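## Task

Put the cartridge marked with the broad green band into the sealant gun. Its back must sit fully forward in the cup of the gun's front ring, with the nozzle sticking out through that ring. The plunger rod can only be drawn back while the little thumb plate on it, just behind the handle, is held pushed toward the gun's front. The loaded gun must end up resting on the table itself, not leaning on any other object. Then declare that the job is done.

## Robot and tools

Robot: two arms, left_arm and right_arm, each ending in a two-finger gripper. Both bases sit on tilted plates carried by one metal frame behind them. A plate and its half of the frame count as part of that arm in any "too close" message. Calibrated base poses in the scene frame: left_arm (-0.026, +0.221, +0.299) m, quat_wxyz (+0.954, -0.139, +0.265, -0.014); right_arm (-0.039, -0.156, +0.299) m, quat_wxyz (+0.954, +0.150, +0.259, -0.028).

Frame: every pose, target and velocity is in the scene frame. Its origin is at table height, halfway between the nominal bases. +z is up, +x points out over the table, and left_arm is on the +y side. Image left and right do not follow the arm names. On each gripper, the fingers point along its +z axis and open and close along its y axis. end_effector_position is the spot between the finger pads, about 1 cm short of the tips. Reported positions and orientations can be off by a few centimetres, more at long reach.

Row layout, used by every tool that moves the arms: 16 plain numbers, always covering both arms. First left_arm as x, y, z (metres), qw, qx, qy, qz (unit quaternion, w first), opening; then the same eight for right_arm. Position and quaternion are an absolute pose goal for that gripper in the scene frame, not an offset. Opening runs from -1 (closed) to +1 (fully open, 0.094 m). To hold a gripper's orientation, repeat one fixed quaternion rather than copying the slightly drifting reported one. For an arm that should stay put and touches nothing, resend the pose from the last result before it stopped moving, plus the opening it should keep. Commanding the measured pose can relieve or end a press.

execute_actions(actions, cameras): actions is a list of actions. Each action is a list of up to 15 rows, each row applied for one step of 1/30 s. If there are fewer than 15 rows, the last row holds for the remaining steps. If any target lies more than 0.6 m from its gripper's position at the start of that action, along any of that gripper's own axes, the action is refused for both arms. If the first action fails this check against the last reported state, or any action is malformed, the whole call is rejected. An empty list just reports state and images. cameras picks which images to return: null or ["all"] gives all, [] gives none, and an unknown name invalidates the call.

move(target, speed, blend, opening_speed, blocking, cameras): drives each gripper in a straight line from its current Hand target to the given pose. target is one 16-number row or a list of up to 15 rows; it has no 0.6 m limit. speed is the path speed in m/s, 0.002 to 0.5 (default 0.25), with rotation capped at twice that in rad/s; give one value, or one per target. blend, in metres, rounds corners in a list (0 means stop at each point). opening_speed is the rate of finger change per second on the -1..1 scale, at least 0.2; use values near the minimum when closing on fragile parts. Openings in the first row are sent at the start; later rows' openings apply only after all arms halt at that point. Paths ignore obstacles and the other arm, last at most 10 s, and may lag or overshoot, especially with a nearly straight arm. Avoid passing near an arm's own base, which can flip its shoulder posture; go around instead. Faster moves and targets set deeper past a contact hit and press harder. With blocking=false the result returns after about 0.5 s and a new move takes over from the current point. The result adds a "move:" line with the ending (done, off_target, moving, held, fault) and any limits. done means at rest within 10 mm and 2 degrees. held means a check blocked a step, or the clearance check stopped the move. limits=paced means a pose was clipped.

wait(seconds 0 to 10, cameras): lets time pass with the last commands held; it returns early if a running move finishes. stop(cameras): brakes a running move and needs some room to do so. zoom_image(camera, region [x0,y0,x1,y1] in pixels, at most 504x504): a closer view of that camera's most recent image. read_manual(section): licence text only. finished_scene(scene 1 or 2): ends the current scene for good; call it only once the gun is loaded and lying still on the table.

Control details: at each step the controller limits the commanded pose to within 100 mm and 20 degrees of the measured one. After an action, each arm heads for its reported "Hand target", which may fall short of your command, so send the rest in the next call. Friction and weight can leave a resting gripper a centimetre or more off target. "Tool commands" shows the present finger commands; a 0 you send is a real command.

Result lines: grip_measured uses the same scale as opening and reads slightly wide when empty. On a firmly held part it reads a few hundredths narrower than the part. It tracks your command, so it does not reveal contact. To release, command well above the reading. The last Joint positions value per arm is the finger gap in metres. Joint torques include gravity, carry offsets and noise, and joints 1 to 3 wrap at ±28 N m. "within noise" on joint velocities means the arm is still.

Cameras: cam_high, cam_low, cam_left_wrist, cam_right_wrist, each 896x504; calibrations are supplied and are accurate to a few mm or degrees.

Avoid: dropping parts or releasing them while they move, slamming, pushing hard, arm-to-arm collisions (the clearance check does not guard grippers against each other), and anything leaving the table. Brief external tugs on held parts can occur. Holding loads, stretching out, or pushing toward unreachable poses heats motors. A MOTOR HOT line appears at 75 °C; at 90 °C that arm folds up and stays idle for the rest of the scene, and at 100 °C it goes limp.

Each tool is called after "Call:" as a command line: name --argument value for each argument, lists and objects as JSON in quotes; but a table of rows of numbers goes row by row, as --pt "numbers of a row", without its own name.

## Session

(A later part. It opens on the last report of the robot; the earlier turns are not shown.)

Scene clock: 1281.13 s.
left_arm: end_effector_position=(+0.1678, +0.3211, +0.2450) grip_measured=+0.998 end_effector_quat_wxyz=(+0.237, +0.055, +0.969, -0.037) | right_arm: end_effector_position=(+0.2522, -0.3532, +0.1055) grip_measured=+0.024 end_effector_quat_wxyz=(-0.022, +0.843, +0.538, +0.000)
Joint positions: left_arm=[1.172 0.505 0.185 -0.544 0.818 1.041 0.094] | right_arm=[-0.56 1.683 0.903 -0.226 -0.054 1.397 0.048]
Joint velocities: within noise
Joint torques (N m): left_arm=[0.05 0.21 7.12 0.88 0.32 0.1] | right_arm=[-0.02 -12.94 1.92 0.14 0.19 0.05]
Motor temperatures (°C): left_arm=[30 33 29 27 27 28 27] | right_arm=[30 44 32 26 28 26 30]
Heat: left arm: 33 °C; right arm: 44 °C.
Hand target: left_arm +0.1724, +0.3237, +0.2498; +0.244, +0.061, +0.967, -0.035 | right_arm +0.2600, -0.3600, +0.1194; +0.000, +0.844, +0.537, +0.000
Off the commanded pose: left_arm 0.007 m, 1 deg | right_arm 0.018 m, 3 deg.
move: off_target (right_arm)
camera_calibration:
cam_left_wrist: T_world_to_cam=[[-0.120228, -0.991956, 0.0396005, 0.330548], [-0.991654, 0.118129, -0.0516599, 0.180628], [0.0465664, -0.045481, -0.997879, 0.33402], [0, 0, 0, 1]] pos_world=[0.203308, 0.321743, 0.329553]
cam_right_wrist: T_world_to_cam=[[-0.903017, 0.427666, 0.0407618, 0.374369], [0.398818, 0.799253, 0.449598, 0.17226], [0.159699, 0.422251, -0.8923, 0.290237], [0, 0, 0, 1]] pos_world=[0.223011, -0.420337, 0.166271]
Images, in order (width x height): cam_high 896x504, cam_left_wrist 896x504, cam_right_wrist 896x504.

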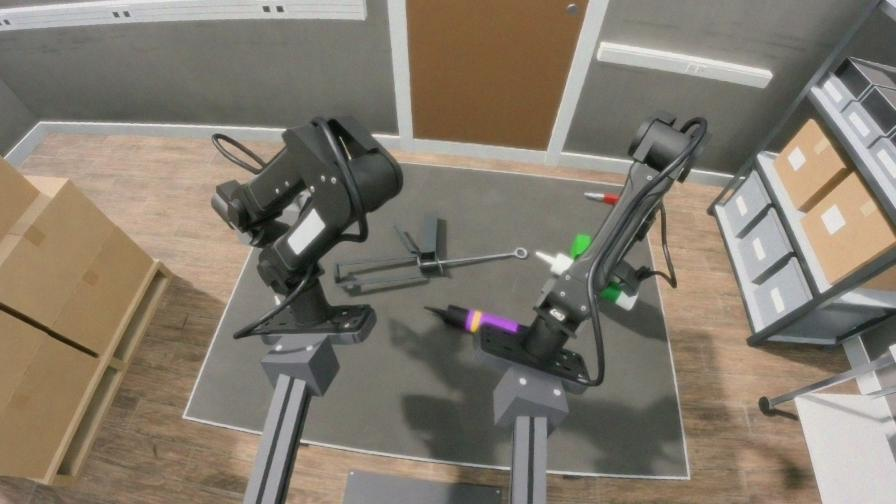

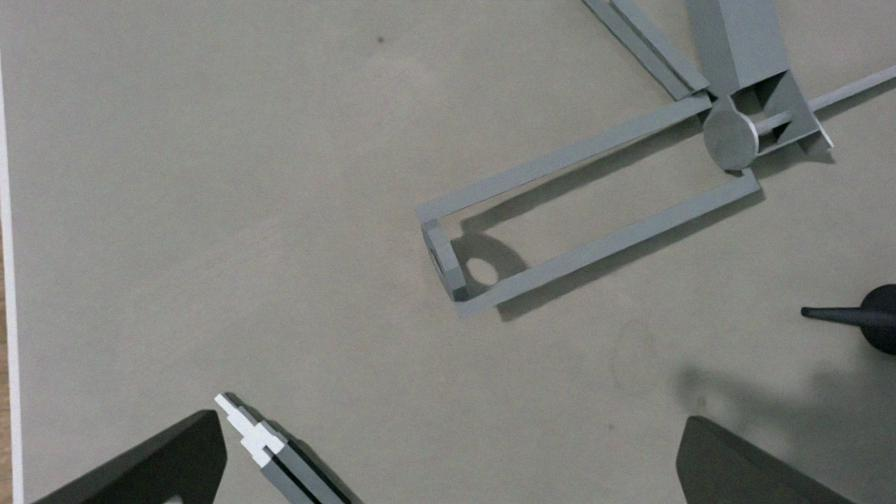

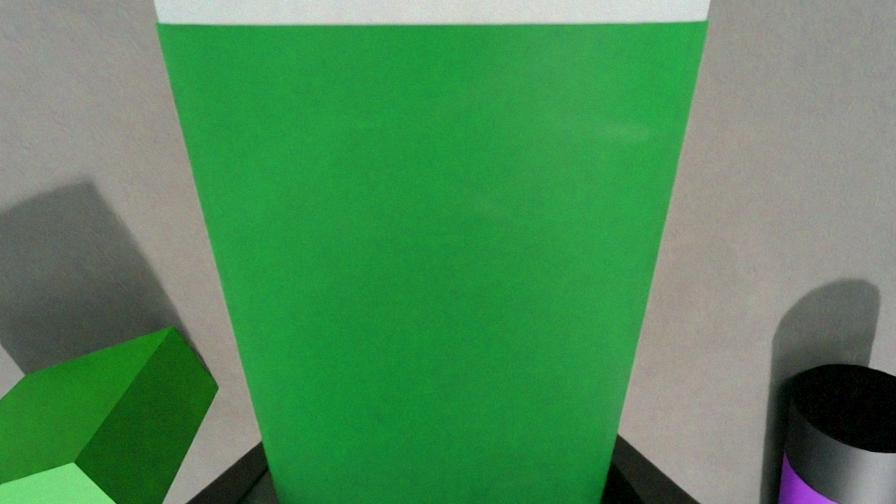

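Call:
move --pt "0.1724 0.3237 0.25 0.244 0.061 0.967 -0.035 1 0.26 -0.36 0.05 0 0.8434 0.5373 0 -0.1" --pt "0.1724 0.3237 0.25 0.244 0.061 0.967 -0.035 1 0.26 -0.36 0.023 0 0.8434 0.5373 0 -0.1" --speed 0.08 --cameras '["cam_right_wrist","cam_low"]'

Scene clock: 1293.73 s.
left_arm: end_effector_position=(+0.1678, +0.3211, +0.2450) grip_measured=+0.998 end_effector_quat_wxyz=(+0.237, +0.055, +0.969, -0.037) | right_arm: end_effector_position=(+0.2563, -0.3558, +0.0266) grip_measured=+0.024 end_effector_quat_wxyz=(-0.010, +0.843, +0.538, +0.005)
Joint positions: left_arm=[1.172 0.505 0.185 -0.544 0.818 1.041 0.094] | right_arm=[-0.551 1.988 0.985 0.025 -0.049 1.405 0.048]
Joint velocities: within noise
Joint torques (N m): left_arm=[0.13 0.16 6.99 0.85 0.34 0.04] | right_arm=[-0.01 -8.2 2.51 0.41 0.2 0.06]
Motor temperatures (°C): left_arm=[30 32 29 27 27 28 27] | right_arm=[30 44 32 26 28 26 30]
Heat: left arm: 32 °C; right arm: 44 °C.
Hand target: left_arm +0.1724, +0.3237, +0.2498; +0.244, +0.061, +0.967, -0.035 | right_arm +0.2600, -0.3600, +0.0232; +0.000, +0.843, +0.537, +0.000
Off the commanded pose: left_arm 0.007 m, 1 deg | right_arm 0.007 m, 1 deg.
move: done
camera_calibration:
cam_right_wrist: T_world_to_cam=[[-0.903712, 0.427908, 0.014135, 0.383399], [0.388771, 0.806334, 0.445737, 0.213356], [0.179337, 0.408313, -0.895052, 0.210256], [0, 0, 0, 1]] pos_world=[0.225829, -0.421946, 0.0876701]
Images, in order (width x height): cam_low 896x504, cam_right_wrist 896x504.

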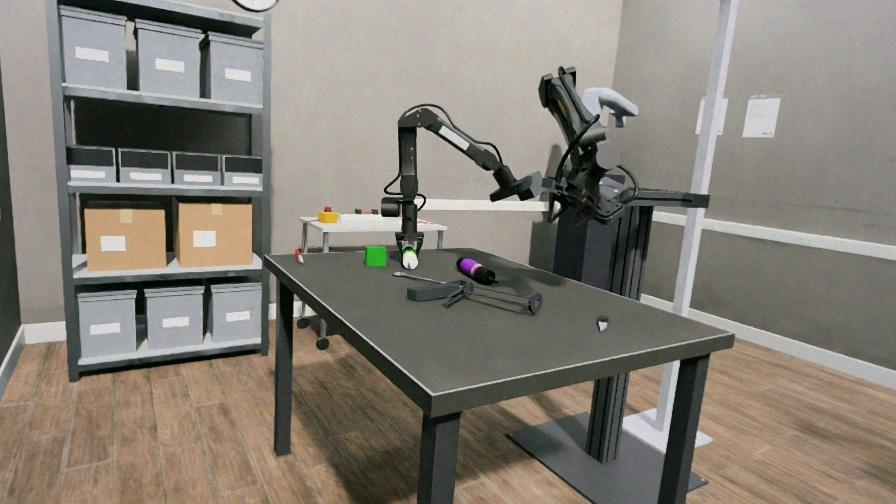

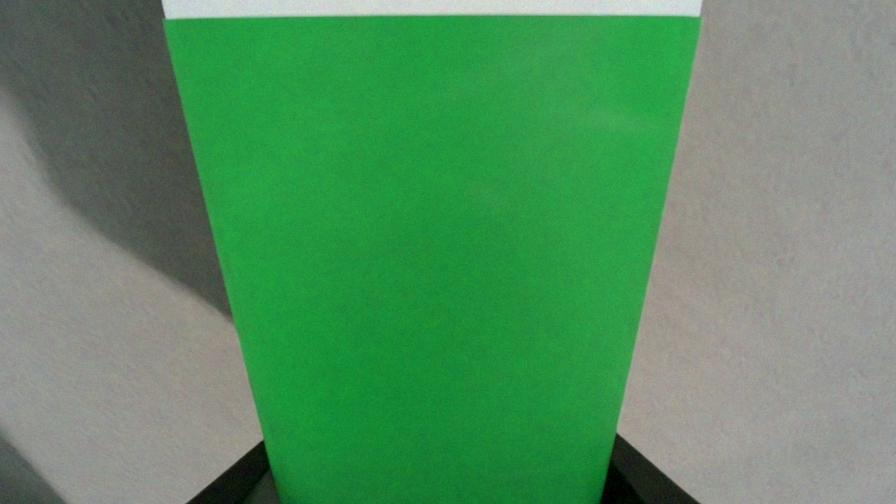

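Call:
move --pt "0.1724 0.3237 0.25 0.244 0.061 0.967 -0.035 1 0.26 -0.36 0.023 0 0.8434 0.5373 0 0.4" --pt "0.1724 0.3237 0.25 0.244 0.061 0.967 -0.035 1 0.26 -0.36 0.13 0 0.8434 0.5373 0 0.7" --pt "0.1724 0.3237 0.25 0.244 0.061 0.967 -0.035 1 0.26 -0.36 0.13 0 0.2164 0.9763 0 0.7" --pt "0.1724 0.3237 0.25 0.244 0.061 0.967 -0.035 1 0.26 -0.36 0.13 0 -0.5373 0.8434 0 0.7" --speed '[0.1,0.15,0.4,0.4]' --opening_speed 1 --cameras '["cam_right_wrist"]'

Scene clock: 1307.90 s.
left_arm: end_effector_position=(+0.1678, +0.3211, +0.2450) grip_measured=+0.998 end_effector_quat_wxyz=(+0.237, +0.055, +0.969, -0.037) | right_arm: end_effector_position=(+0.2623, -0.3596, +0.1252) grip_measured=+0.698 end_effector_quat_wxyz=(+0.000, -0.536, +0.844, +0.001)
Joint positions: left_arm=[1.172 0.505 0.185 -0.544 0.818 1.041 0.094] | right_arm=[-0.551 1.613 0.907 -0.261 -0.032 -1.731 0.08]
Joint velocities: within noise
Joint torques (N m): left_arm=[0.09 0.25 7.04 0.87 0.32 0.11] | right_arm=[-0.69 -10.22 1.81 0.2 -0.03 -0.05]
Motor temperatures (°C): left_arm=[30 32 29 27 27 28 27] | right_arm=[29 43 32 26 28 26 30]
Heat: left arm: 32 °C; right arm: 43 °C.
Hand target: left_arm +0.1724, +0.3237, +0.2498; +0.244, +0.061, +0.967, -0.035 | right_arm +0.2600, -0.3599, +0.1298; +0.000, -0.537, +0.843, +0.000
Off the commanded pose: left_arm 0.007 m, 1 deg | right_arm 0.005 m, 0 deg.
move: done
camera_calibration:
cam_right_wrist: T_world_to_cam=[[0.901908, -0.431929, 0.000356062, -0.392015], [-0.390674, -0.815411, 0.427176, -0.206324], [-0.184219, -0.385412, -0.904169, 0.1101], [0, 0, 0, 1]] pos_world=[0.293238, -0.295128, 0.187825]
Images, in order (width x height): cam_right_wrist 896x504.

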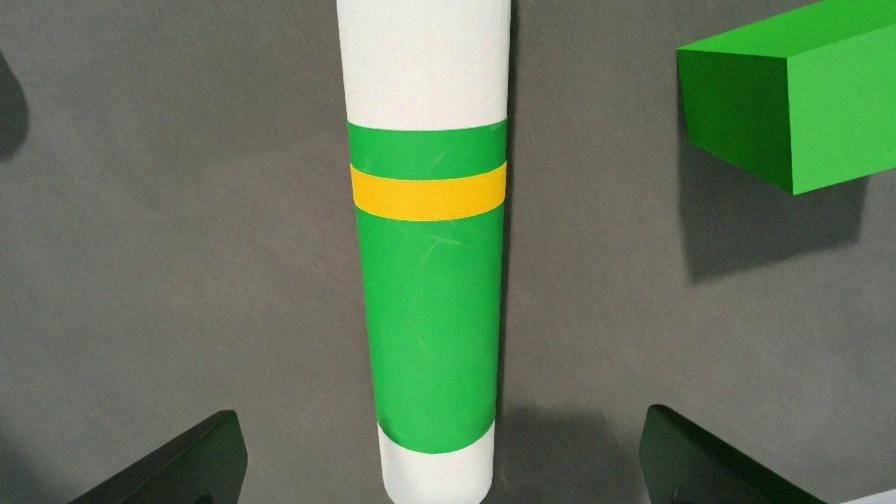

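Call:
move --pt "0.1724 0.3237 0.25 0.244 0.061 0.967 -0.035 1 0.31 -0.43 0.09 0 -0.5373 0.8434 0 -1" --pt "0.1724 0.3237 0.25 0.244 0.061 0.967 -0.035 1 0.31 -0.43 0.015 0 -0.5373 0.8434 0 -1" --speed 0.12 --cameras '["cam_right_wrist"]'

Call:
move --target '[0.1724, 0.3237, 0.25, 0.244, 0.061, 0.967, -0.035, 1, 0.31, -0.43, -0.004, 0,-0.5373,0.8434,0, -1]' --speed 0.03 --cameras '["cam_right_wrist"]'

Scene clock: 1323.67 s.
left_arm: end_effector_position=(+0.1678, +0.3211, +0.2450) grip_measured=+0.998 end_effector_quat_wxyz=(+0.237, +0.055, +0.969, -0.037) | right_arm: end_effector_position=(+0.3115, -0.4333, +0.0250) grip_measured=-0.997 end_effector_quat_wxyz=(+0.001, -0.536, +0.844, -0.006)
Joint positions: left_arm=[1.172 0.505 0.185 -0.544 0.818 1.041 0.094] | right_arm=[-0.62 2.108 1.397 -0.243 -0.067 -1.788 0]
Joint velocities: within noise
Joint torques (N m): left_arm=[0.17 0.31 7.06 0.88 0.36 0.09] | right_arm=[-0.57 -8.94 4.25 0.32 -0.02 0]
Motor temperatures (°C): left_arm=[30 32 30 27 27 28 27] | right_arm=[29 43 32 26 28 26 29]
Heat: left arm: 32 °C; right arm: 43 °C.
Hand target: left_arm +0.1724, +0.3237, +0.2498; +0.244, +0.061, +0.967, -0.035 | right_arm +0.3098, -0.4299, +0.0153; +0.000, -0.537, +0.843, +0.000
Off the commanded pose: left_arm 0.007 m, 1 deg | right_arm 0.011 m, 1 deg.
move: off_target (right_arm)
camera_calibration:
cam_right_wrist: T_world_to_cam=[[0.902074, -0.431344, 0.0143009, -0.468404], [-0.394322, -0.810275, 0.433548, -0.201134], [-0.175421, -0.396732, -0.901017, -0.00758726], [0, 0, 0, 1]] pos_world=[0.341893, -0.368027, 0.0870635]
Images, in order (width x height): cam_right_wrist 896x504.

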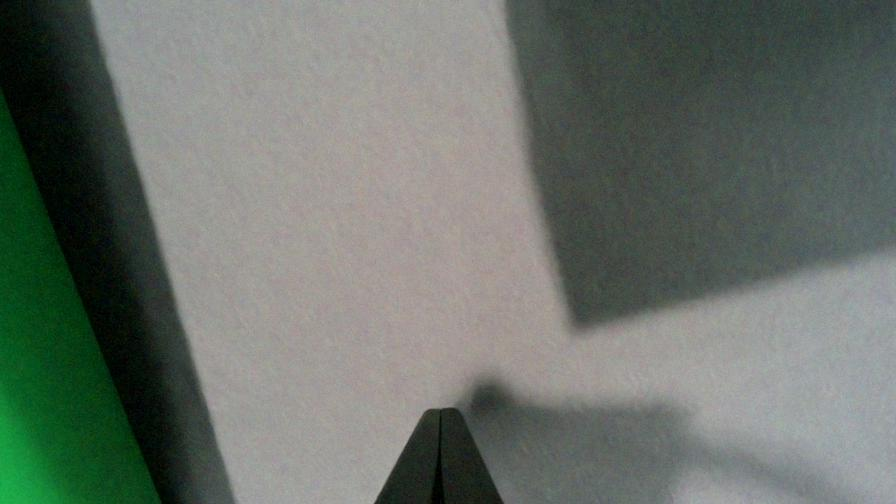

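Scene clock: 1324.70 s.
left_arm: end_effector_position=(+0.1678, +0.3211, +0.2450) grip_measured=+0.998 end_effector_quat_wxyz=(+0.237, +0.055, +0.969, -0.037) | right_arm: end_effector_position=(+0.3225, -0.4300, +0.0187) grip_measured=-0.997 end_effector_quat_wxyz=(+0.028, -0.539, +0.842, -0.001)
Joint positions: left_arm=[1.172 0.505 0.185 -0.544 0.818 1.041 0.094] | right_arm=[-0.62 2.138 1.432 -0.239 -0.122 -1.793 0]
Joint velocities: within noise
Joint torques (N m): left_arm=[0.23 0.24 7.04 0.88 0.35 0.08] | right_arm=[-0.34 -7.1 3.58 0.63 0.55 0.1]
Motor temperatures (°C): left_arm=[30 32 30 27 27 28 27] | right_arm=[29 43 32 26 28 26 29]
Heat: left arm: 32 °C; right arm: 43 °C.
Hand target: left_arm +0.1724, +0.3237, +0.2498; +0.244, +0.061, +0.967, -0.035 | right_arm +0.3092, -0.4293, -0.0021; +0.001, -0.538, +0.843, +0.000
Off the commanded pose: left_arm 0.007 m, 1 deg | right_arm 0.026 m, 3 deg.
move: off_target (right_arm)
camera_calibration:
cam_right_wrist: T_world_to_cam=[[0.903875, -0.426374, 0.0348701, -0.475546], [-0.405673, -0.828403, 0.386235, -0.19464], [-0.135794, -0.363254, -0.921741, -0.00796949], [0, 0, 0, 1]] pos_world=[0.349792, -0.366896, 0.0844135]
Images, in order (width x height): cam_right_wrist 896x504.

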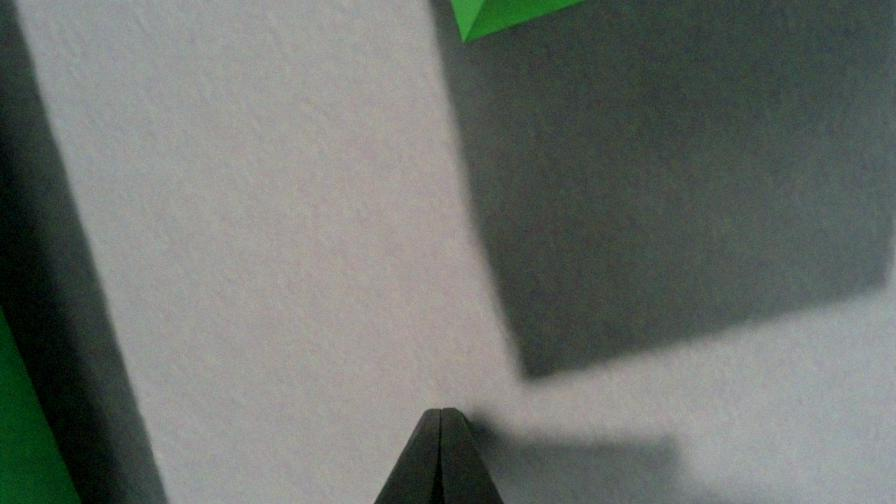

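Call:
move --pt "0.1724 0.3237 0.25 0.244 0.061 0.967 -0.035 1 0.30 -0.425 0.12 0 -0.5373 0.8434 0 -1" --pt "0.1724 0.3237 0.25 0.244 0.061 0.967 -0.035 1 0.165 -0.40 0.12 0 -0.5373 0.8434 0 -1" --speed 0.15 --cameras '["cam_right_wrist"]'

Scene clock: 1337.63 s.
left_arm: end_effector_position=(+0.1678, +0.3211, +0.2450) grip_measured=+0.998 end_effector_quat_wxyz=(+0.237, +0.055, +0.969, -0.037) | right_arm: end_effector_position=(+0.1615, -0.3973, +0.1142) grip_measured=-0.997 end_effector_quat_wxyz=(-0.007, -0.536, +0.844, +0.010)
Joint positions: left_arm=[1.172 0.505 0.185 -0.544 0.818 1.041 0.094] | right_arm=[-0.877 1.628 0.724 -0.117 -0.202 -2.007 0]
Joint velocities: within noise
Joint torques (N m): left_arm=[0.21 0.13 7.12 0.86 0.33 0.08] | right_arm=[-2.19 -9.35 1.25 0.21 -0.17 -0.08]
Motor temperatures (°C): left_arm=[30 32 30 27 27 28 27] | right_arm=[29 41 32 27 28 26 29]
Heat: left arm: 32 °C; right arm: 41 °C.
Hand target: left_arm +0.1724, +0.3237, +0.2498; +0.244, +0.061, +0.967, -0.035 | right_arm +0.1650, -0.4001, +0.1198; +0.000, -0.537, +0.843, +0.000
Off the commanded pose: left_arm 0.007 m, 1 deg | right_arm 0.007 m, 1 deg.
move: done
camera_calibration:
cam_right_wrist: T_world_to_cam=[[0.901121, -0.432994, -0.0222955, -0.315128], [-0.382503, -0.81815, 0.429328, -0.274339], [-0.204137, -0.378348, -0.902874, 0.072963], [0, 0, 0, 1]] pos_world=[0.193927, -0.333293, 0.176632]
Images, in order (width x height): cam_right_wrist 896x504.

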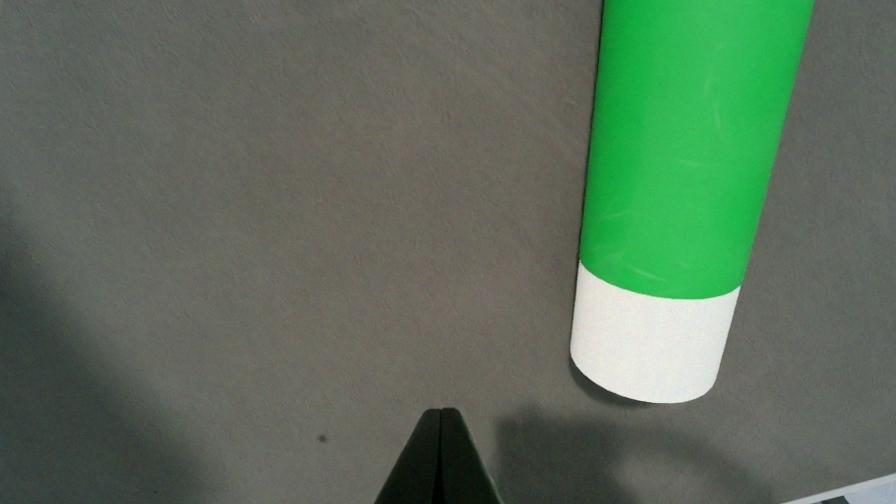

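Call:
move --target '[0.1724, 0.3237, 0.25, 0.244, 0.061, 0.967, -0.035, 1, 0.165, -0.40, 0.02, 0,-0.5373,0.8434,0, -1]' --speed 0.1 --cameras '[]'

Call:
move --target '[0.1724, 0.3237, 0.25, 0.244, 0.061, 0.967, -0.035, 1, 0.165, -0.40, 0.00, 0,-0.5373,0.8434,0, -1]' --speed 0.02 --cameras '["cam_right_wrist"]'

Scene clock: 1343.97 s.
left_arm: end_effector_position=(+0.1678, +0.3211, +0.2450) grip_measured=+0.998 end_effector_quat_wxyz=(+0.237, +0.055, +0.969, -0.037) | right_arm: end_effector_position=(+0.1671, -0.4033, +0.0251) grip_measured=-0.997 end_effector_quat_wxyz=(+0.001, -0.539, +0.842, -0.006)
Joint positions: left_arm=[1.172 0.505 0.185 -0.544 0.818 1.041 0.094] | right_arm=[-0.823 2.013 0.828 0.208 -0.185 -1.962 0]
Joint velocities: within noise
Joint torques (N m): left_arm=[0.01 0.09 7.06 0.85 0.31 0.06] | right_arm=[-1.31 -6.79 0.95 0.31 0.03 0.08]
Motor temperatures (°C): left_arm=[30 32 30 27 27 28 27] | right_arm=[29 40 32 27 28 26 29]
Heat: left arm: 32 °C; right arm: 40 °C.
Hand target: left_arm +0.1724, +0.3237, +0.2498; +0.244, +0.061, +0.967, -0.035 | right_arm +0.1649, -0.3999, +0.0201; +0.000, -0.537, +0.843, +0.000
Off the commanded pose: left_arm 0.007 m, 1 deg | right_arm 0.006 m, 1 deg.
move: done
No camera images: "cameras" was empty.

Scene clock: 1345.20 s.
left_arm: end_effector_position=(+0.1678, +0.3211, +0.2450) grip_measured=+0.998 end_effector_quat_wxyz=(+0.237, +0.055, +0.969, -0.037) | right_arm: end_effector_position=(+0.1675, -0.4041, +0.0131) grip_measured=-0.997 end_effector_quat_wxyz=(+0.001, -0.538, +0.843, -0.005)
Joint positions: left_arm=[1.172 0.505 0.185 -0.544 0.818 1.041 0.094] | right_arm=[-0.817 2.064 0.857 0.231 -0.181 -1.954 0]
Joint velocities: within noise
Joint torques (N m): left_arm=[0.14 0.24 7.04 0.86 0.32 0.09] | right_arm=[-0.96 -4.63 1.89 0.56 0.06 0.13]
Motor temperatures (°C): left_arm=[30 32 30 27 27 28 27] | right_arm=[29 40 32 27 28 26 29]
Heat: left arm: 32 °C; right arm: 40 °C.
Hand target: left_arm +0.1724, +0.3237, +0.2498; +0.244, +0.061, +0.967, -0.035 | right_arm +0.1647, -0.3996, +0.0009; +0.000, -0.537, +0.843, +0.000
Off the commanded pose: left_arm 0.007 m, 1 deg | right_arm 0.014 m, 1 deg.
move: off_target (right_arm)
camera_calibration:
cam_right_wrist: T_world_to_cam=[[0.903252, -0.4289, 0.0134355, -0.324912], [-0.392149, -0.812334, 0.431663, -0.230253], [-0.174226, -0.395169, -0.901935, -0.0314536], [0, 0, 0, 1]] pos_world=[0.197704, -0.338827, 0.0753879]
Images, in order (width x height): cam_right_wrist 896x504.

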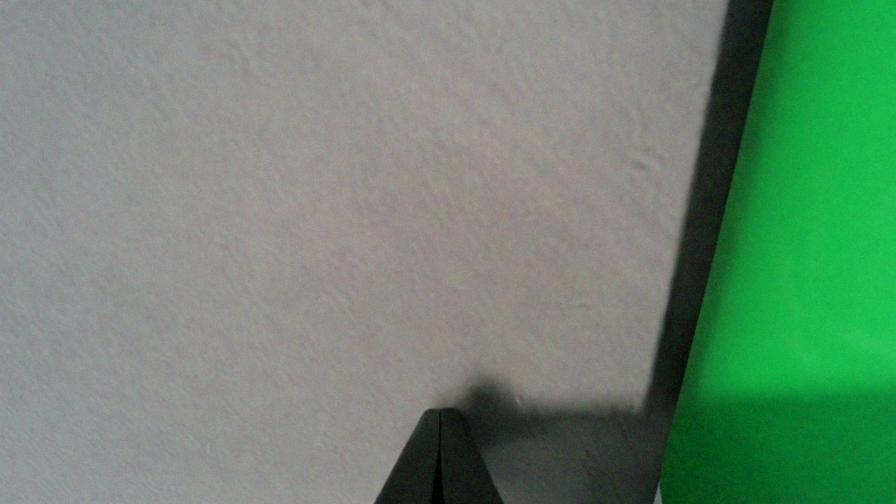

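Call:
move --pt "0.1724 0.3237 0.25 0.244 0.061 0.967 -0.035 1 0.165 -0.40 0.11 0 -0.5373 0.8434 0 -1" --pt "0.1724 0.3237 0.25 0.244 0.061 0.967 -0.035 1 0.254 -0.354 0.11 0 -0.5373 0.8434 0 0.6" --pt "0.1724 0.3237 0.25 0.244 0.061 0.967 -0.035 1 0.254 -0.354 0.07 0 -0.5373 0.8434 0 0.6" --speed 0.15 --cameras '["cam_right_wrist"]'

Scene clock: 1359.17 s.
left_arm: end_effector_position=(+0.1678, +0.3211, +0.2450) grip_measured=+0.998 end_effector_quat_wxyz=(+0.237, +0.055, +0.969, -0.037) | right_arm: end_effector_position=(+0.2531, -0.3550, +0.0746) grip_measured=+0.598 end_effector_quat_wxyz=(+0.001, -0.538, +0.843, -0.002)
Joint positions: left_arm=[1.172 0.505 0.185 -0.544 0.818 1.041 0.094] | right_arm=[-0.55 1.788 0.883 -0.054 -0.031 -1.735 0.075]
Joint velocities: within noise
Joint torques (N m): left_arm=[0.03 0.14 7.08 0.85 0.34 0.08] | right_arm=[0.05 -7.21 2.76 0.36 0.01 0.08]
Motor temperatures (°C): left_arm=[30 32 30 27 27 28 27] | right_arm=[29 39 31 27 28 26 28]
Heat: left arm: 32 °C; right arm: 39 °C.
Hand target: left_arm +0.1724, +0.3237, +0.2498; +0.244, +0.061, +0.967, -0.035 | right_arm +0.2540, -0.3540, +0.0701; +0.000, -0.537, +0.843, +0.000
Off the commanded pose: left_arm 0.007 m, 1 deg | right_arm 0.005 m, 0 deg.
move: done
camera_calibration:
cam_right_wrist: T_world_to_cam=[[0.903864, -0.427749, 0.00778789, -0.381349], [-0.389483, -0.815199, 0.428664, -0.184831], [-0.177012, -0.390487, -0.90343, 0.0608001], [0, 0, 0, 1]] pos_world=[0.283461, -0.290054, 0.137129]
Images, in order (width x height): cam_right_wrist 896x504.

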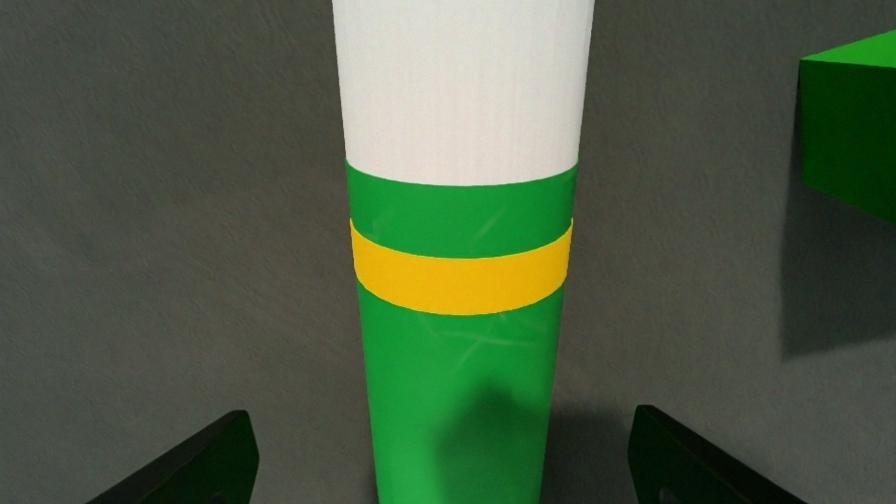

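Call:
move --pt "0.1724 0.3237 0.25 0.244 0.061 0.967 -0.035 1 0.2576 -0.3557 0.036 0 -0.5373 0.8434 0 0.4" --pt "0.1724 0.3237 0.25 0.244 0.061 0.967 -0.035 1 0.2576 -0.3557 0.036 0 -0.5373 0.8434 0 -0.1" --speed 0.1 --opening_speed 0.6 --cameras '["cam_right_wrist"]'

Scene clock: 1367.43 s.
left_arm: end_effector_position=(+0.1678, +0.3211, +0.2450) grip_measured=+0.998 end_effector_quat_wxyz=(+0.237, +0.055, +0.969, -0.037) | right_arm: end_effector_position=(+0.2581, -0.3587, +0.0417) grip_measured=-0.012 end_effector_quat_wxyz=(+0.002, -0.537, +0.843, -0.005)
Joint positions: left_arm=[1.172 0.505 0.185 -0.544 0.818 1.041 0.094] | right_arm=[-0.547 1.926 0.948 0.024 -0.028 -1.73 0.046]
Joint velocities: within noise
Joint torques (N m): left_arm=[0.05 0.32 6.95 0.86 0.33 0.07] | right_arm=[0.18 -7.51 2.29 0.32 0.01 0.04]
Motor temperatures (°C): left_arm=[30 32 30 27 27 28 27] | right_arm=[29 39 31 27 28 26 28]
Heat: left arm: 32 °C; right arm: 39 °C.
Hand target: left_arm +0.1724, +0.3237, +0.2498; +0.244, +0.061, +0.967, -0.035 | right_arm +0.2575, -0.3556, +0.0362; +0.000, -0.537, +0.843, +0.000
Off the commanded pose: left_arm 0.007 m, 1 deg | right_arm 0.006 m, 1 deg.
move: done
camera_calibration:
cam_right_wrist: T_world_to_cam=[[0.902996, -0.42947, 0.012417, -0.387759], [-0.392493, -0.812804, 0.430462, -0.170161], [-0.174778, -0.393579, -0.902523, 0.0287245], [0, 0, 0, 1]] pos_world=[0.288378, -0.293533, 0.103987]
Images, in order (width x height): cam_right_wrist 896x504.

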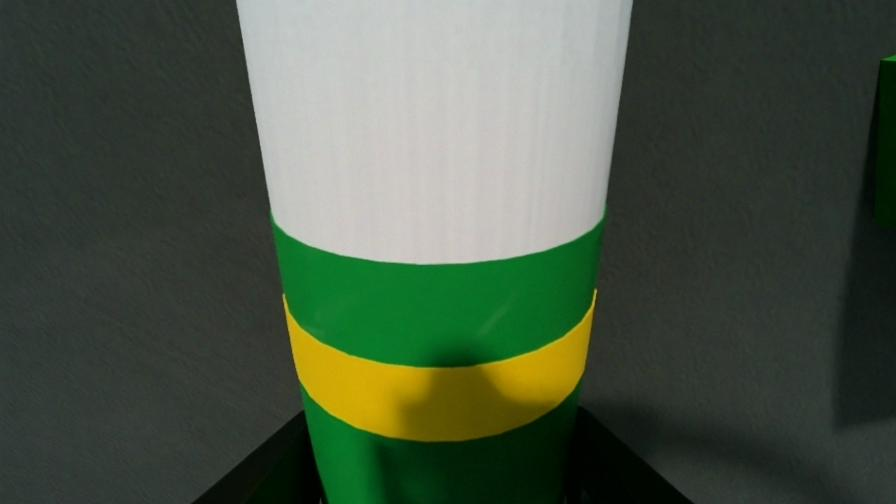

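Call:
move --pt "0.12 0.45 0.30 0.244 0.061 0.967 -0.035 0 0.2576 -0.3557 0.12 0 -0.5373 0.8434 0 -0.2" --pt "0.12 0.45 0.30 0.244 0.061 0.967 -0.035 0 0.2576 -0.3557 0.20 0 -0.5373 0.8434 0 -0.2" --speed 0.15

Scene clock: 1403.73 s.
left_arm: end_effector_position=(+0.1200, +0.4476, +0.2975) grip_measured=+0.002 end_effector_quat_wxyz=(+0.236, +0.064, +0.969, -0.033) | right_arm: end_effector_position=(+0.2467, -0.3460, +0.1834) grip_measured=-0.016 end_effector_quat_wxyz=(-0.009, -0.538, +0.843, +0.020)
Joint positions: left_arm=[1.812 1.367 0.789 -1.138 1.016 2.095 0.047] | right_arm=[-0.547 1.388 0.878 -0.498 -0.028 -1.733 0.046]
Joint velocities: within noise
Joint torques (N m): left_arm=[3.34 -2.55 5.41 -0.25 0.26 0.11] | right_arm=[-1.11 -11.02 6.32 -0.08 -0.09 -0.06]
Motor temperatures (°C): left_arm=[30 32 30 27 27 28 27] | right_arm=[29 38 31 27 28 26 30]
Heat: left arm: 32 °C; right arm: 38 °C.
Hand target: left_arm +0.1202, +0.4501, +0.2998; +0.241, +0.058, +0.968, -0.033 | right_arm +0.2573, -0.3554, +0.1995; +0.000, -0.537, +0.843, +0.000
Off the commanded pose: left_arm 0.003 m, 1 deg | right_arm 0.022 m, 3 deg.
joint sent to its limit (left arm) — joint 6 (wrist roll), upper limit. The joint targets still meet the commanded pose.
move: off_target (right_arm)
camera_calibration:
cam_left_wrist: T_world_to_cam=[[-0.135057, -0.990437, 0.0281972, 0.452634], [-0.989805, 0.133562, -0.0494726, 0.113257], [0.0452334, -0.0345913, -0.998377, 0.389823], [0, 0, 0, 1]] pos_world=[0.1556, 0.446663, 0.382031]
cam_right_wrist: T_world_to_cam=[[0.902828, -0.428035, -0.0410827, -0.363391], [-0.37248, -0.826215, 0.422644, -0.23348], [-0.214849, -0.366272, -0.905364, 0.179507], [0, 0, 0, 1]] pos_world=[0.27968, -0.2827, 0.246269]

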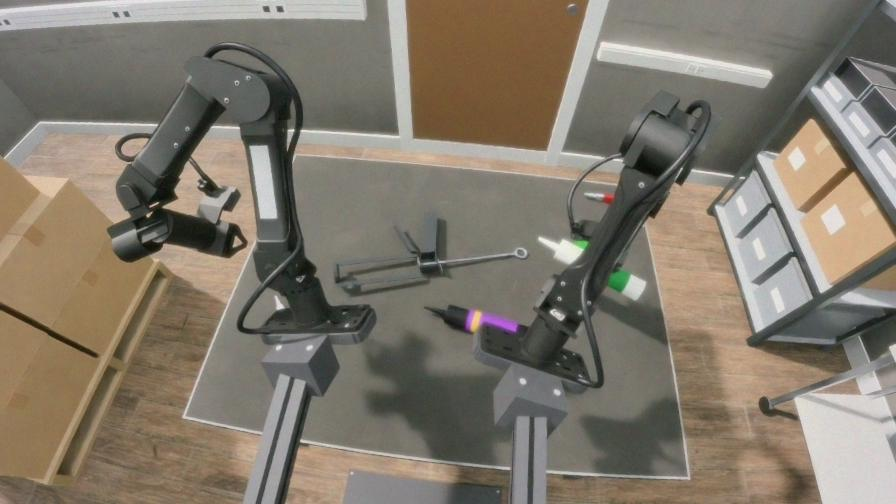

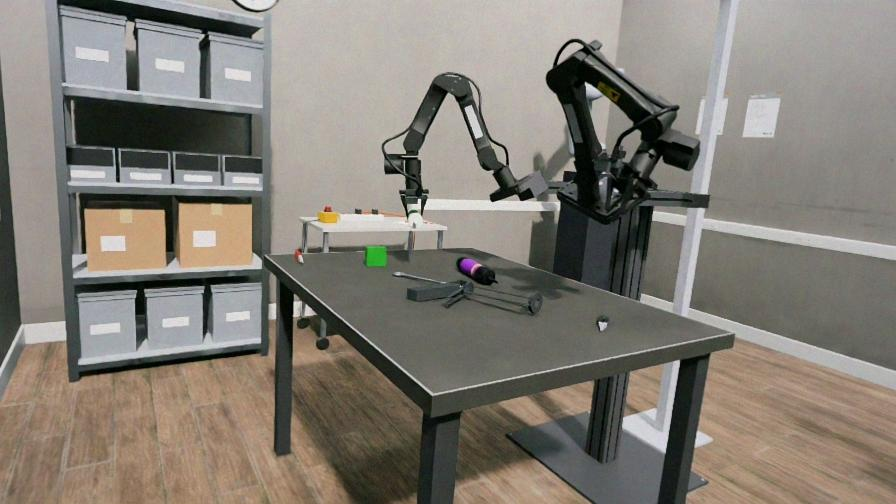

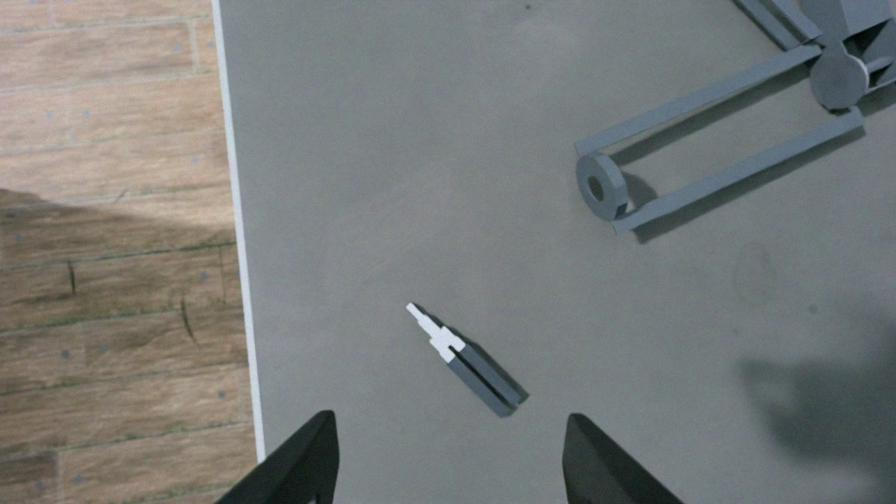

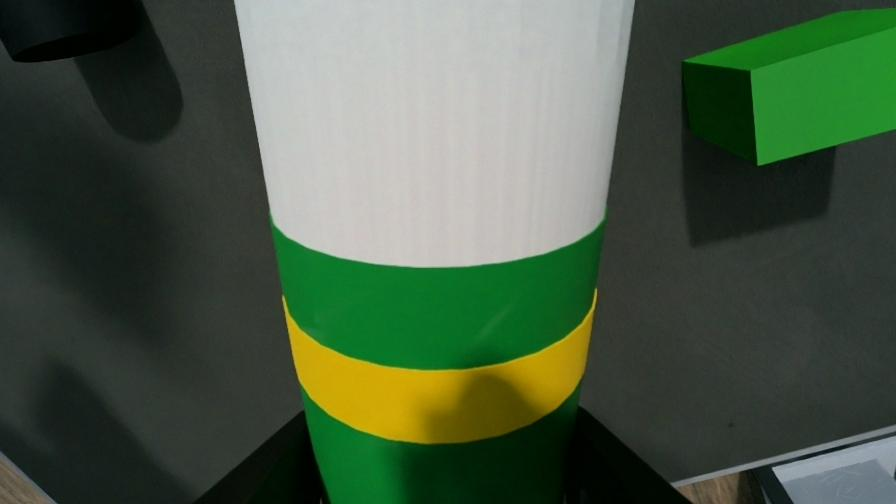

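Call:
move --pt "0.12 0.45 0.30 0.244 0.061 0.967 -0.035 0 0.28 -0.1 0.22 0 -0.70 0.714 0 -0.2" --pt "0.12 0.45 0.30 0.244 0.061 0.967 -0.035 0 0.268 0.20 0.20 0 -0.8039 0.5948 0 -0.2" --speed 0.15 --blend 0.03

Scene clock: 1416.47 s.
left_arm: end_effector_position=(+0.1201, +0.4474, +0.2976) grip_measured=+0.002 end_effector_quat_wxyz=(+0.236, +0.064, +0.969, -0.033) | right_arm: end_effector_position=(+0.2714, +0.1840, +0.1829) grip_measured=-0.016 end_effector_quat_wxyz=(+0.016, +0.796, -0.605, -0.002)
Joint positions: left_arm=[1.812 1.367 0.789 -1.139 1.016 2.096 0.047] | right_arm=[0.996 2.491 1.807 -0.87 0.6 -0.901 0.046]
Joint velocities: within noise
Joint torques (N m): left_arm=[3.32 -2.65 5.48 -0.22 0.23 0.08] | right_arm=[11.19 -10.36 7.32 -0.08 0.02 0.1]
Motor temperatures (°C): left_arm=[30 32 30 27 27 28 27] | right_arm=[30 39 32 26 28 26 30]
Heat: left arm: 32 °C; right arm: 39 °C.
Hand target: left_arm +0.1202, +0.4501, +0.2998; +0.240, +0.058, +0.968, -0.033 | right_arm +0.2676, +0.1995, +0.1999; -0.001, +0.804, -0.595, +0.000
Off the commanded pose: left_arm 0.004 m, 1 deg | right_arm 0.024 m, 2 deg.
joint sent to its limit (left arm) — joint 6 (wrist roll), upper limit. The joint targets still meet the commanded pose.
move: off_target (right_arm)
camera_calibration:
cam_left_wrist: T_world_to_cam=[[-0.134771, -0.990454, 0.0289339, 0.452226], [-0.989835, 0.133233, -0.0497603, 0.113578], [0.0454303, -0.035346, -0.998342, 0.390167], [0, 0, 0, 1]] pos_world=[0.155645, 0.446568, 0.382087]
cam_right_wrist: T_world_to_cam=[[0.965042, 0.260916, -0.0248433, -0.305452], [0.244685, -0.862908, 0.442175, 0.0495234], [0.093933, -0.432796, -0.896585, 0.305307], [0, 0, 0, 1]] pos_world=[0.253978, 0.254567, 0.244247]

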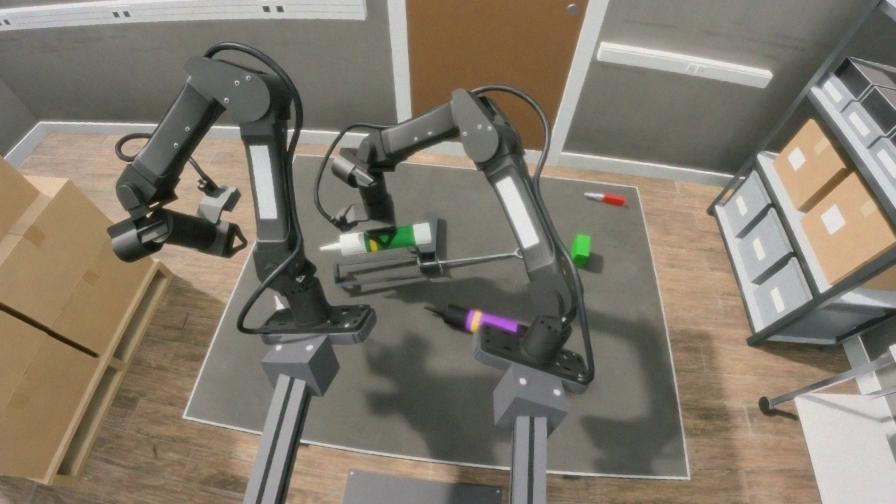

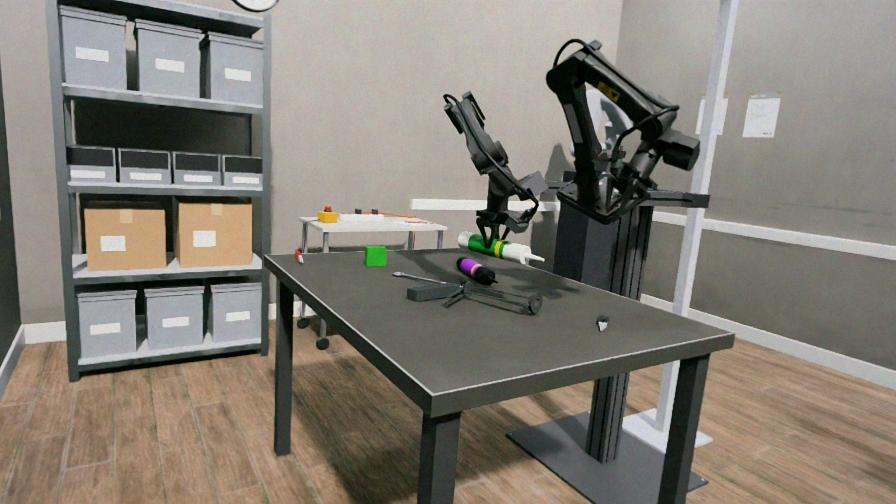

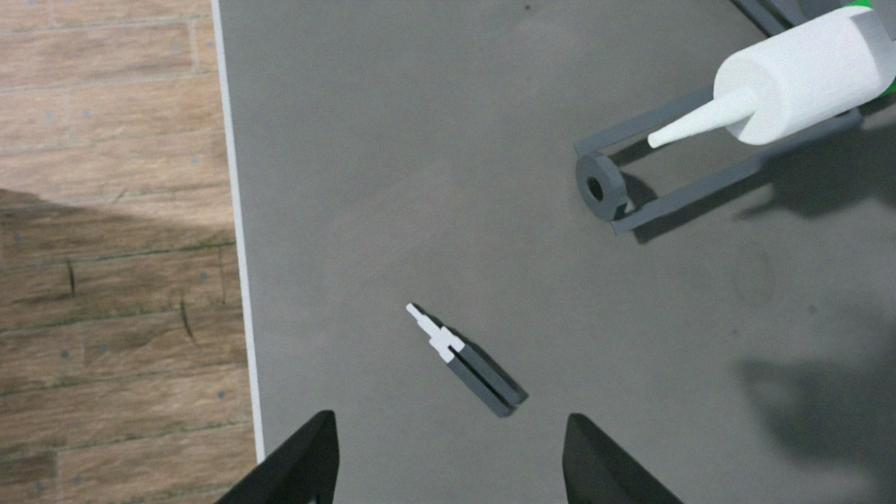

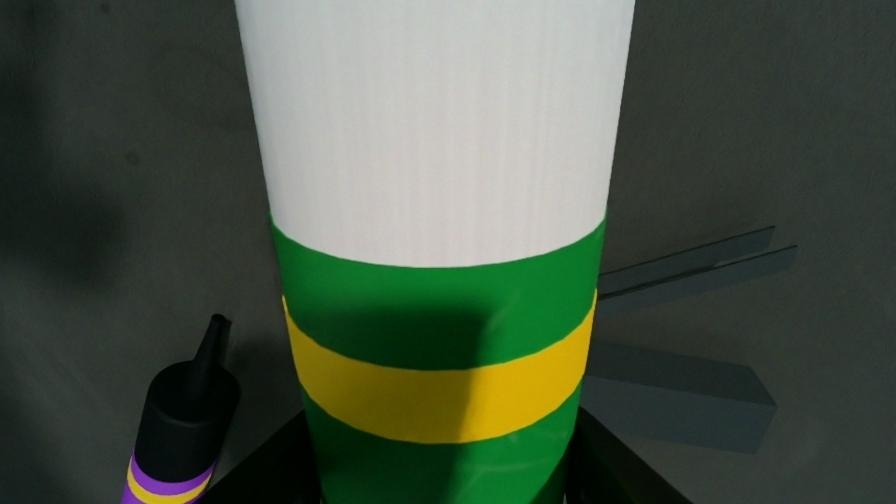

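Call:
move --target '[0.135, 0.40, 0.17, 0.244, 0.061, 0.967, -0.035, 0, 0.268, 0.20, 0.20, 0,-0.8039,0.5948,0, -0.2]' --speed 0.15 --cameras '["cam_left_wrist"]'

Call:
zoom_image --camera "cam_left_wrist" --region '[392, 0, 896, 300]'

Scene clock: 1434.13 s.
left_arm: end_effector_position=(+0.1361, +0.4055, +0.1728) grip_measured=+0.002 end_effector_quat_wxyz=(+0.243, +0.070, +0.967, -0.025) | right_arm: end_effector_position=(+0.2713, +0.1839, +0.1830) grip_measured=-0.016 end_effector_quat_wxyz=(+0.016, +0.796, -0.605, -0.002)
Joint positions: left_arm=[1.389 1.493 0.31 0.131 0.947 1.334 0.047] | right_arm=[0.996 2.491 1.807 -0.872 0.6 -0.9 0.046]
Joint velocities: within noise
Joint torques (N m): left_arm=[1.37 -2.8 0.75 0.81 0.26 -0.13] | right_arm=[11.12 -10.33 7.2 -0.07 0.05 0.08]
Motor temperatures (°C): left_arm=[30 32 30 27 27 28 27] | right_arm=[33 42 33 26 28 26 30]
Heat: left arm: 32 °C; right arm: 42 °C.
Hand target: left_arm +0.1350, +0.4000, +0.1702; +0.244, +0.061, +0.967, -0.035 | right_arm +0.2676, +0.1995, +0.1999; -0.001, +0.804, -0.595, +0.000
Off the commanded pose: left_arm 0.006 m, 1 deg | right_arm 0.024 m, 2 deg.
move: off_target (right_arm)
camera_calibration:
cam_left_wrist: T_world_to_cam=[[-0.142733, -0.989714, 0.0097056, 0.42057], [-0.987903, 0.141857, -0.0626503, 0.127207], [0.0606291, -0.0185304, -0.997988, 0.254422], [0, 0, 0, 1]] pos_world=[0.170272, 0.402914, 0.257798]
Images, in order (width x height): cam_left_wrist 896x504.

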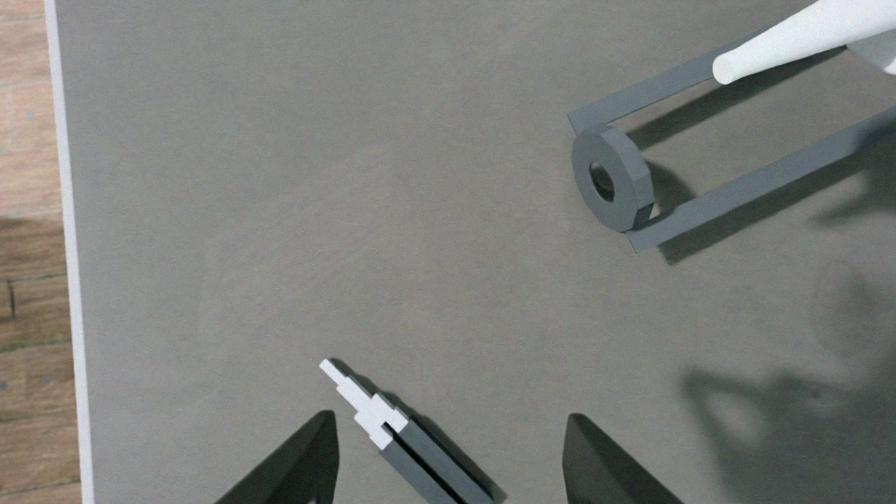

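Scaled by 1.000.

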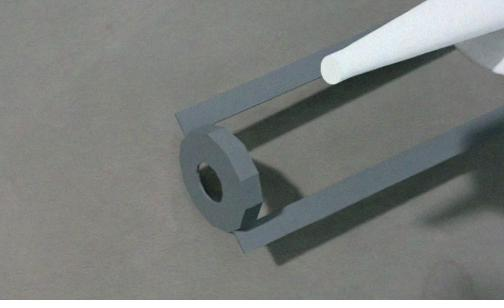

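Call:
move --target '[0.135, 0.40, 0.17, 0.244, 0.061, 0.967, -0.035, 0, 0.274, 0.165, 0.165, -0.0919,-0.799,0.5806,-0.1265, -0.2]' --speed 0.12 --cameras '["cam_left_wrist","cam_low"]'

Call:
zoom_image --camera "cam_low" --region '[400, 200, 600, 340]'

Scene clock: 1507.43 s.
left_arm: end_effector_position=(+0.1361, +0.4056, +0.1727) grip_measured=+0.002 end_effector_quat_wxyz=(+0.242, +0.070, +0.967, -0.025) | right_arm: end_effector_position=(+0.2721, +0.1609, +0.1538) grip_measured=-0.016 end_effector_quat_wxyz=(+0.095, +0.793, -0.592, +0.110)
Joint positions: left_arm=[1.389 1.493 0.31 0.132 0.946 1.333 0.047] | right_arm=[0.996 2.695 2.012 -1.106 0.811 -0.759 0.046]
Joint velocities: within noise
Joint torques (N m): left_arm=[1.44 -2.89 0.72 0.78 0.28 -0.13] | right_arm=[9.78 -10.4 6.54 -0.6 0.43 0.06]
Motor temperatures (°C): left_arm=[30 31 28 27 27 28 27] | right_arm=[36 43 34 26 28 26 31]
Heat: left arm: 31 °C; right arm: 43 °C.
Hand target: left_arm +0.1350, +0.4000, +0.1702; +0.244, +0.061, +0.967, -0.035 | right_arm +0.2741, +0.1650, +0.1650; +0.090, +0.799, -0.581, +0.126
Off the commanded pose: left_arm 0.006 m, 2 deg | right_arm 0.012 m, 2 deg.
move: off_target (right_arm)
camera_calibration:
cam_left_wrist: T_world_to_cam=[[-0.142805, -0.989709, 0.00907238, 0.42085], [-0.987915, 0.141976, -0.0621919, 0.127083], [0.0602639, -0.017844, -0.998023, 0.254137], [0, 0, 0, 1]] pos_world=[0.170332, 0.403011, 0.25772]
Images, in order (width x height): cam_low 896x504, cam_left_wrist 896x504.

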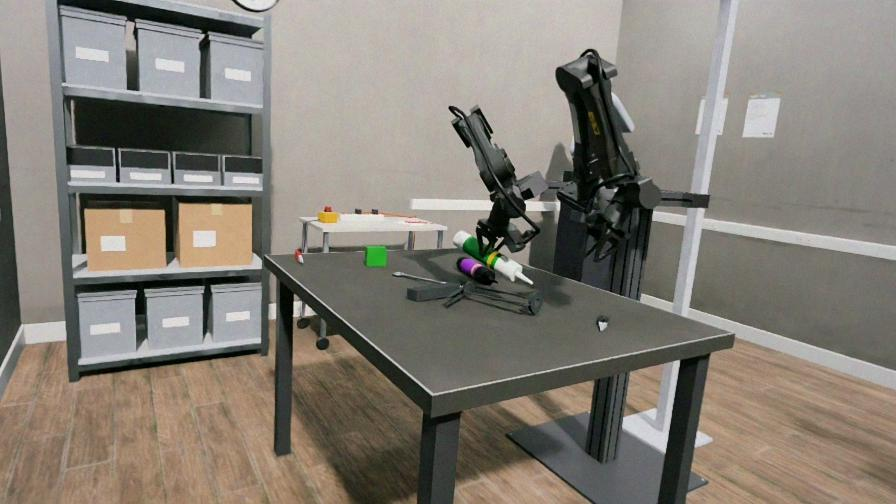

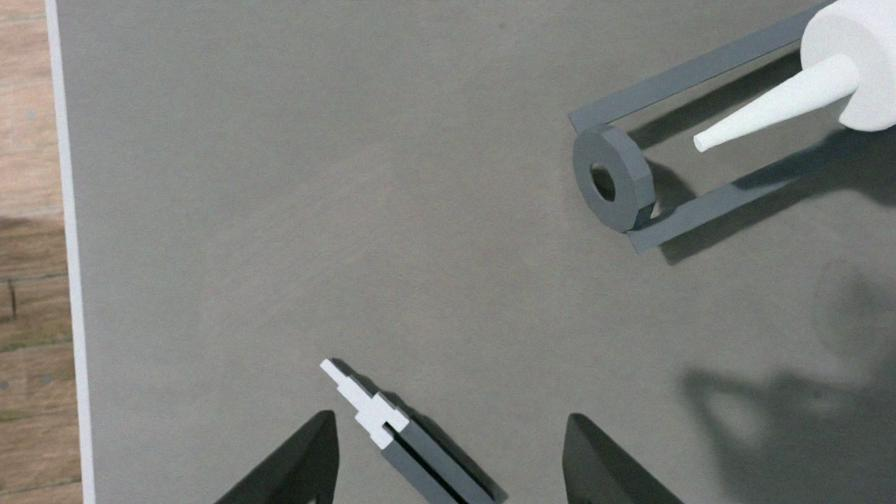

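Scaled by 2.520.

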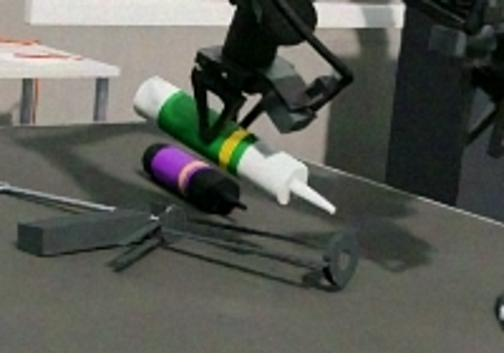

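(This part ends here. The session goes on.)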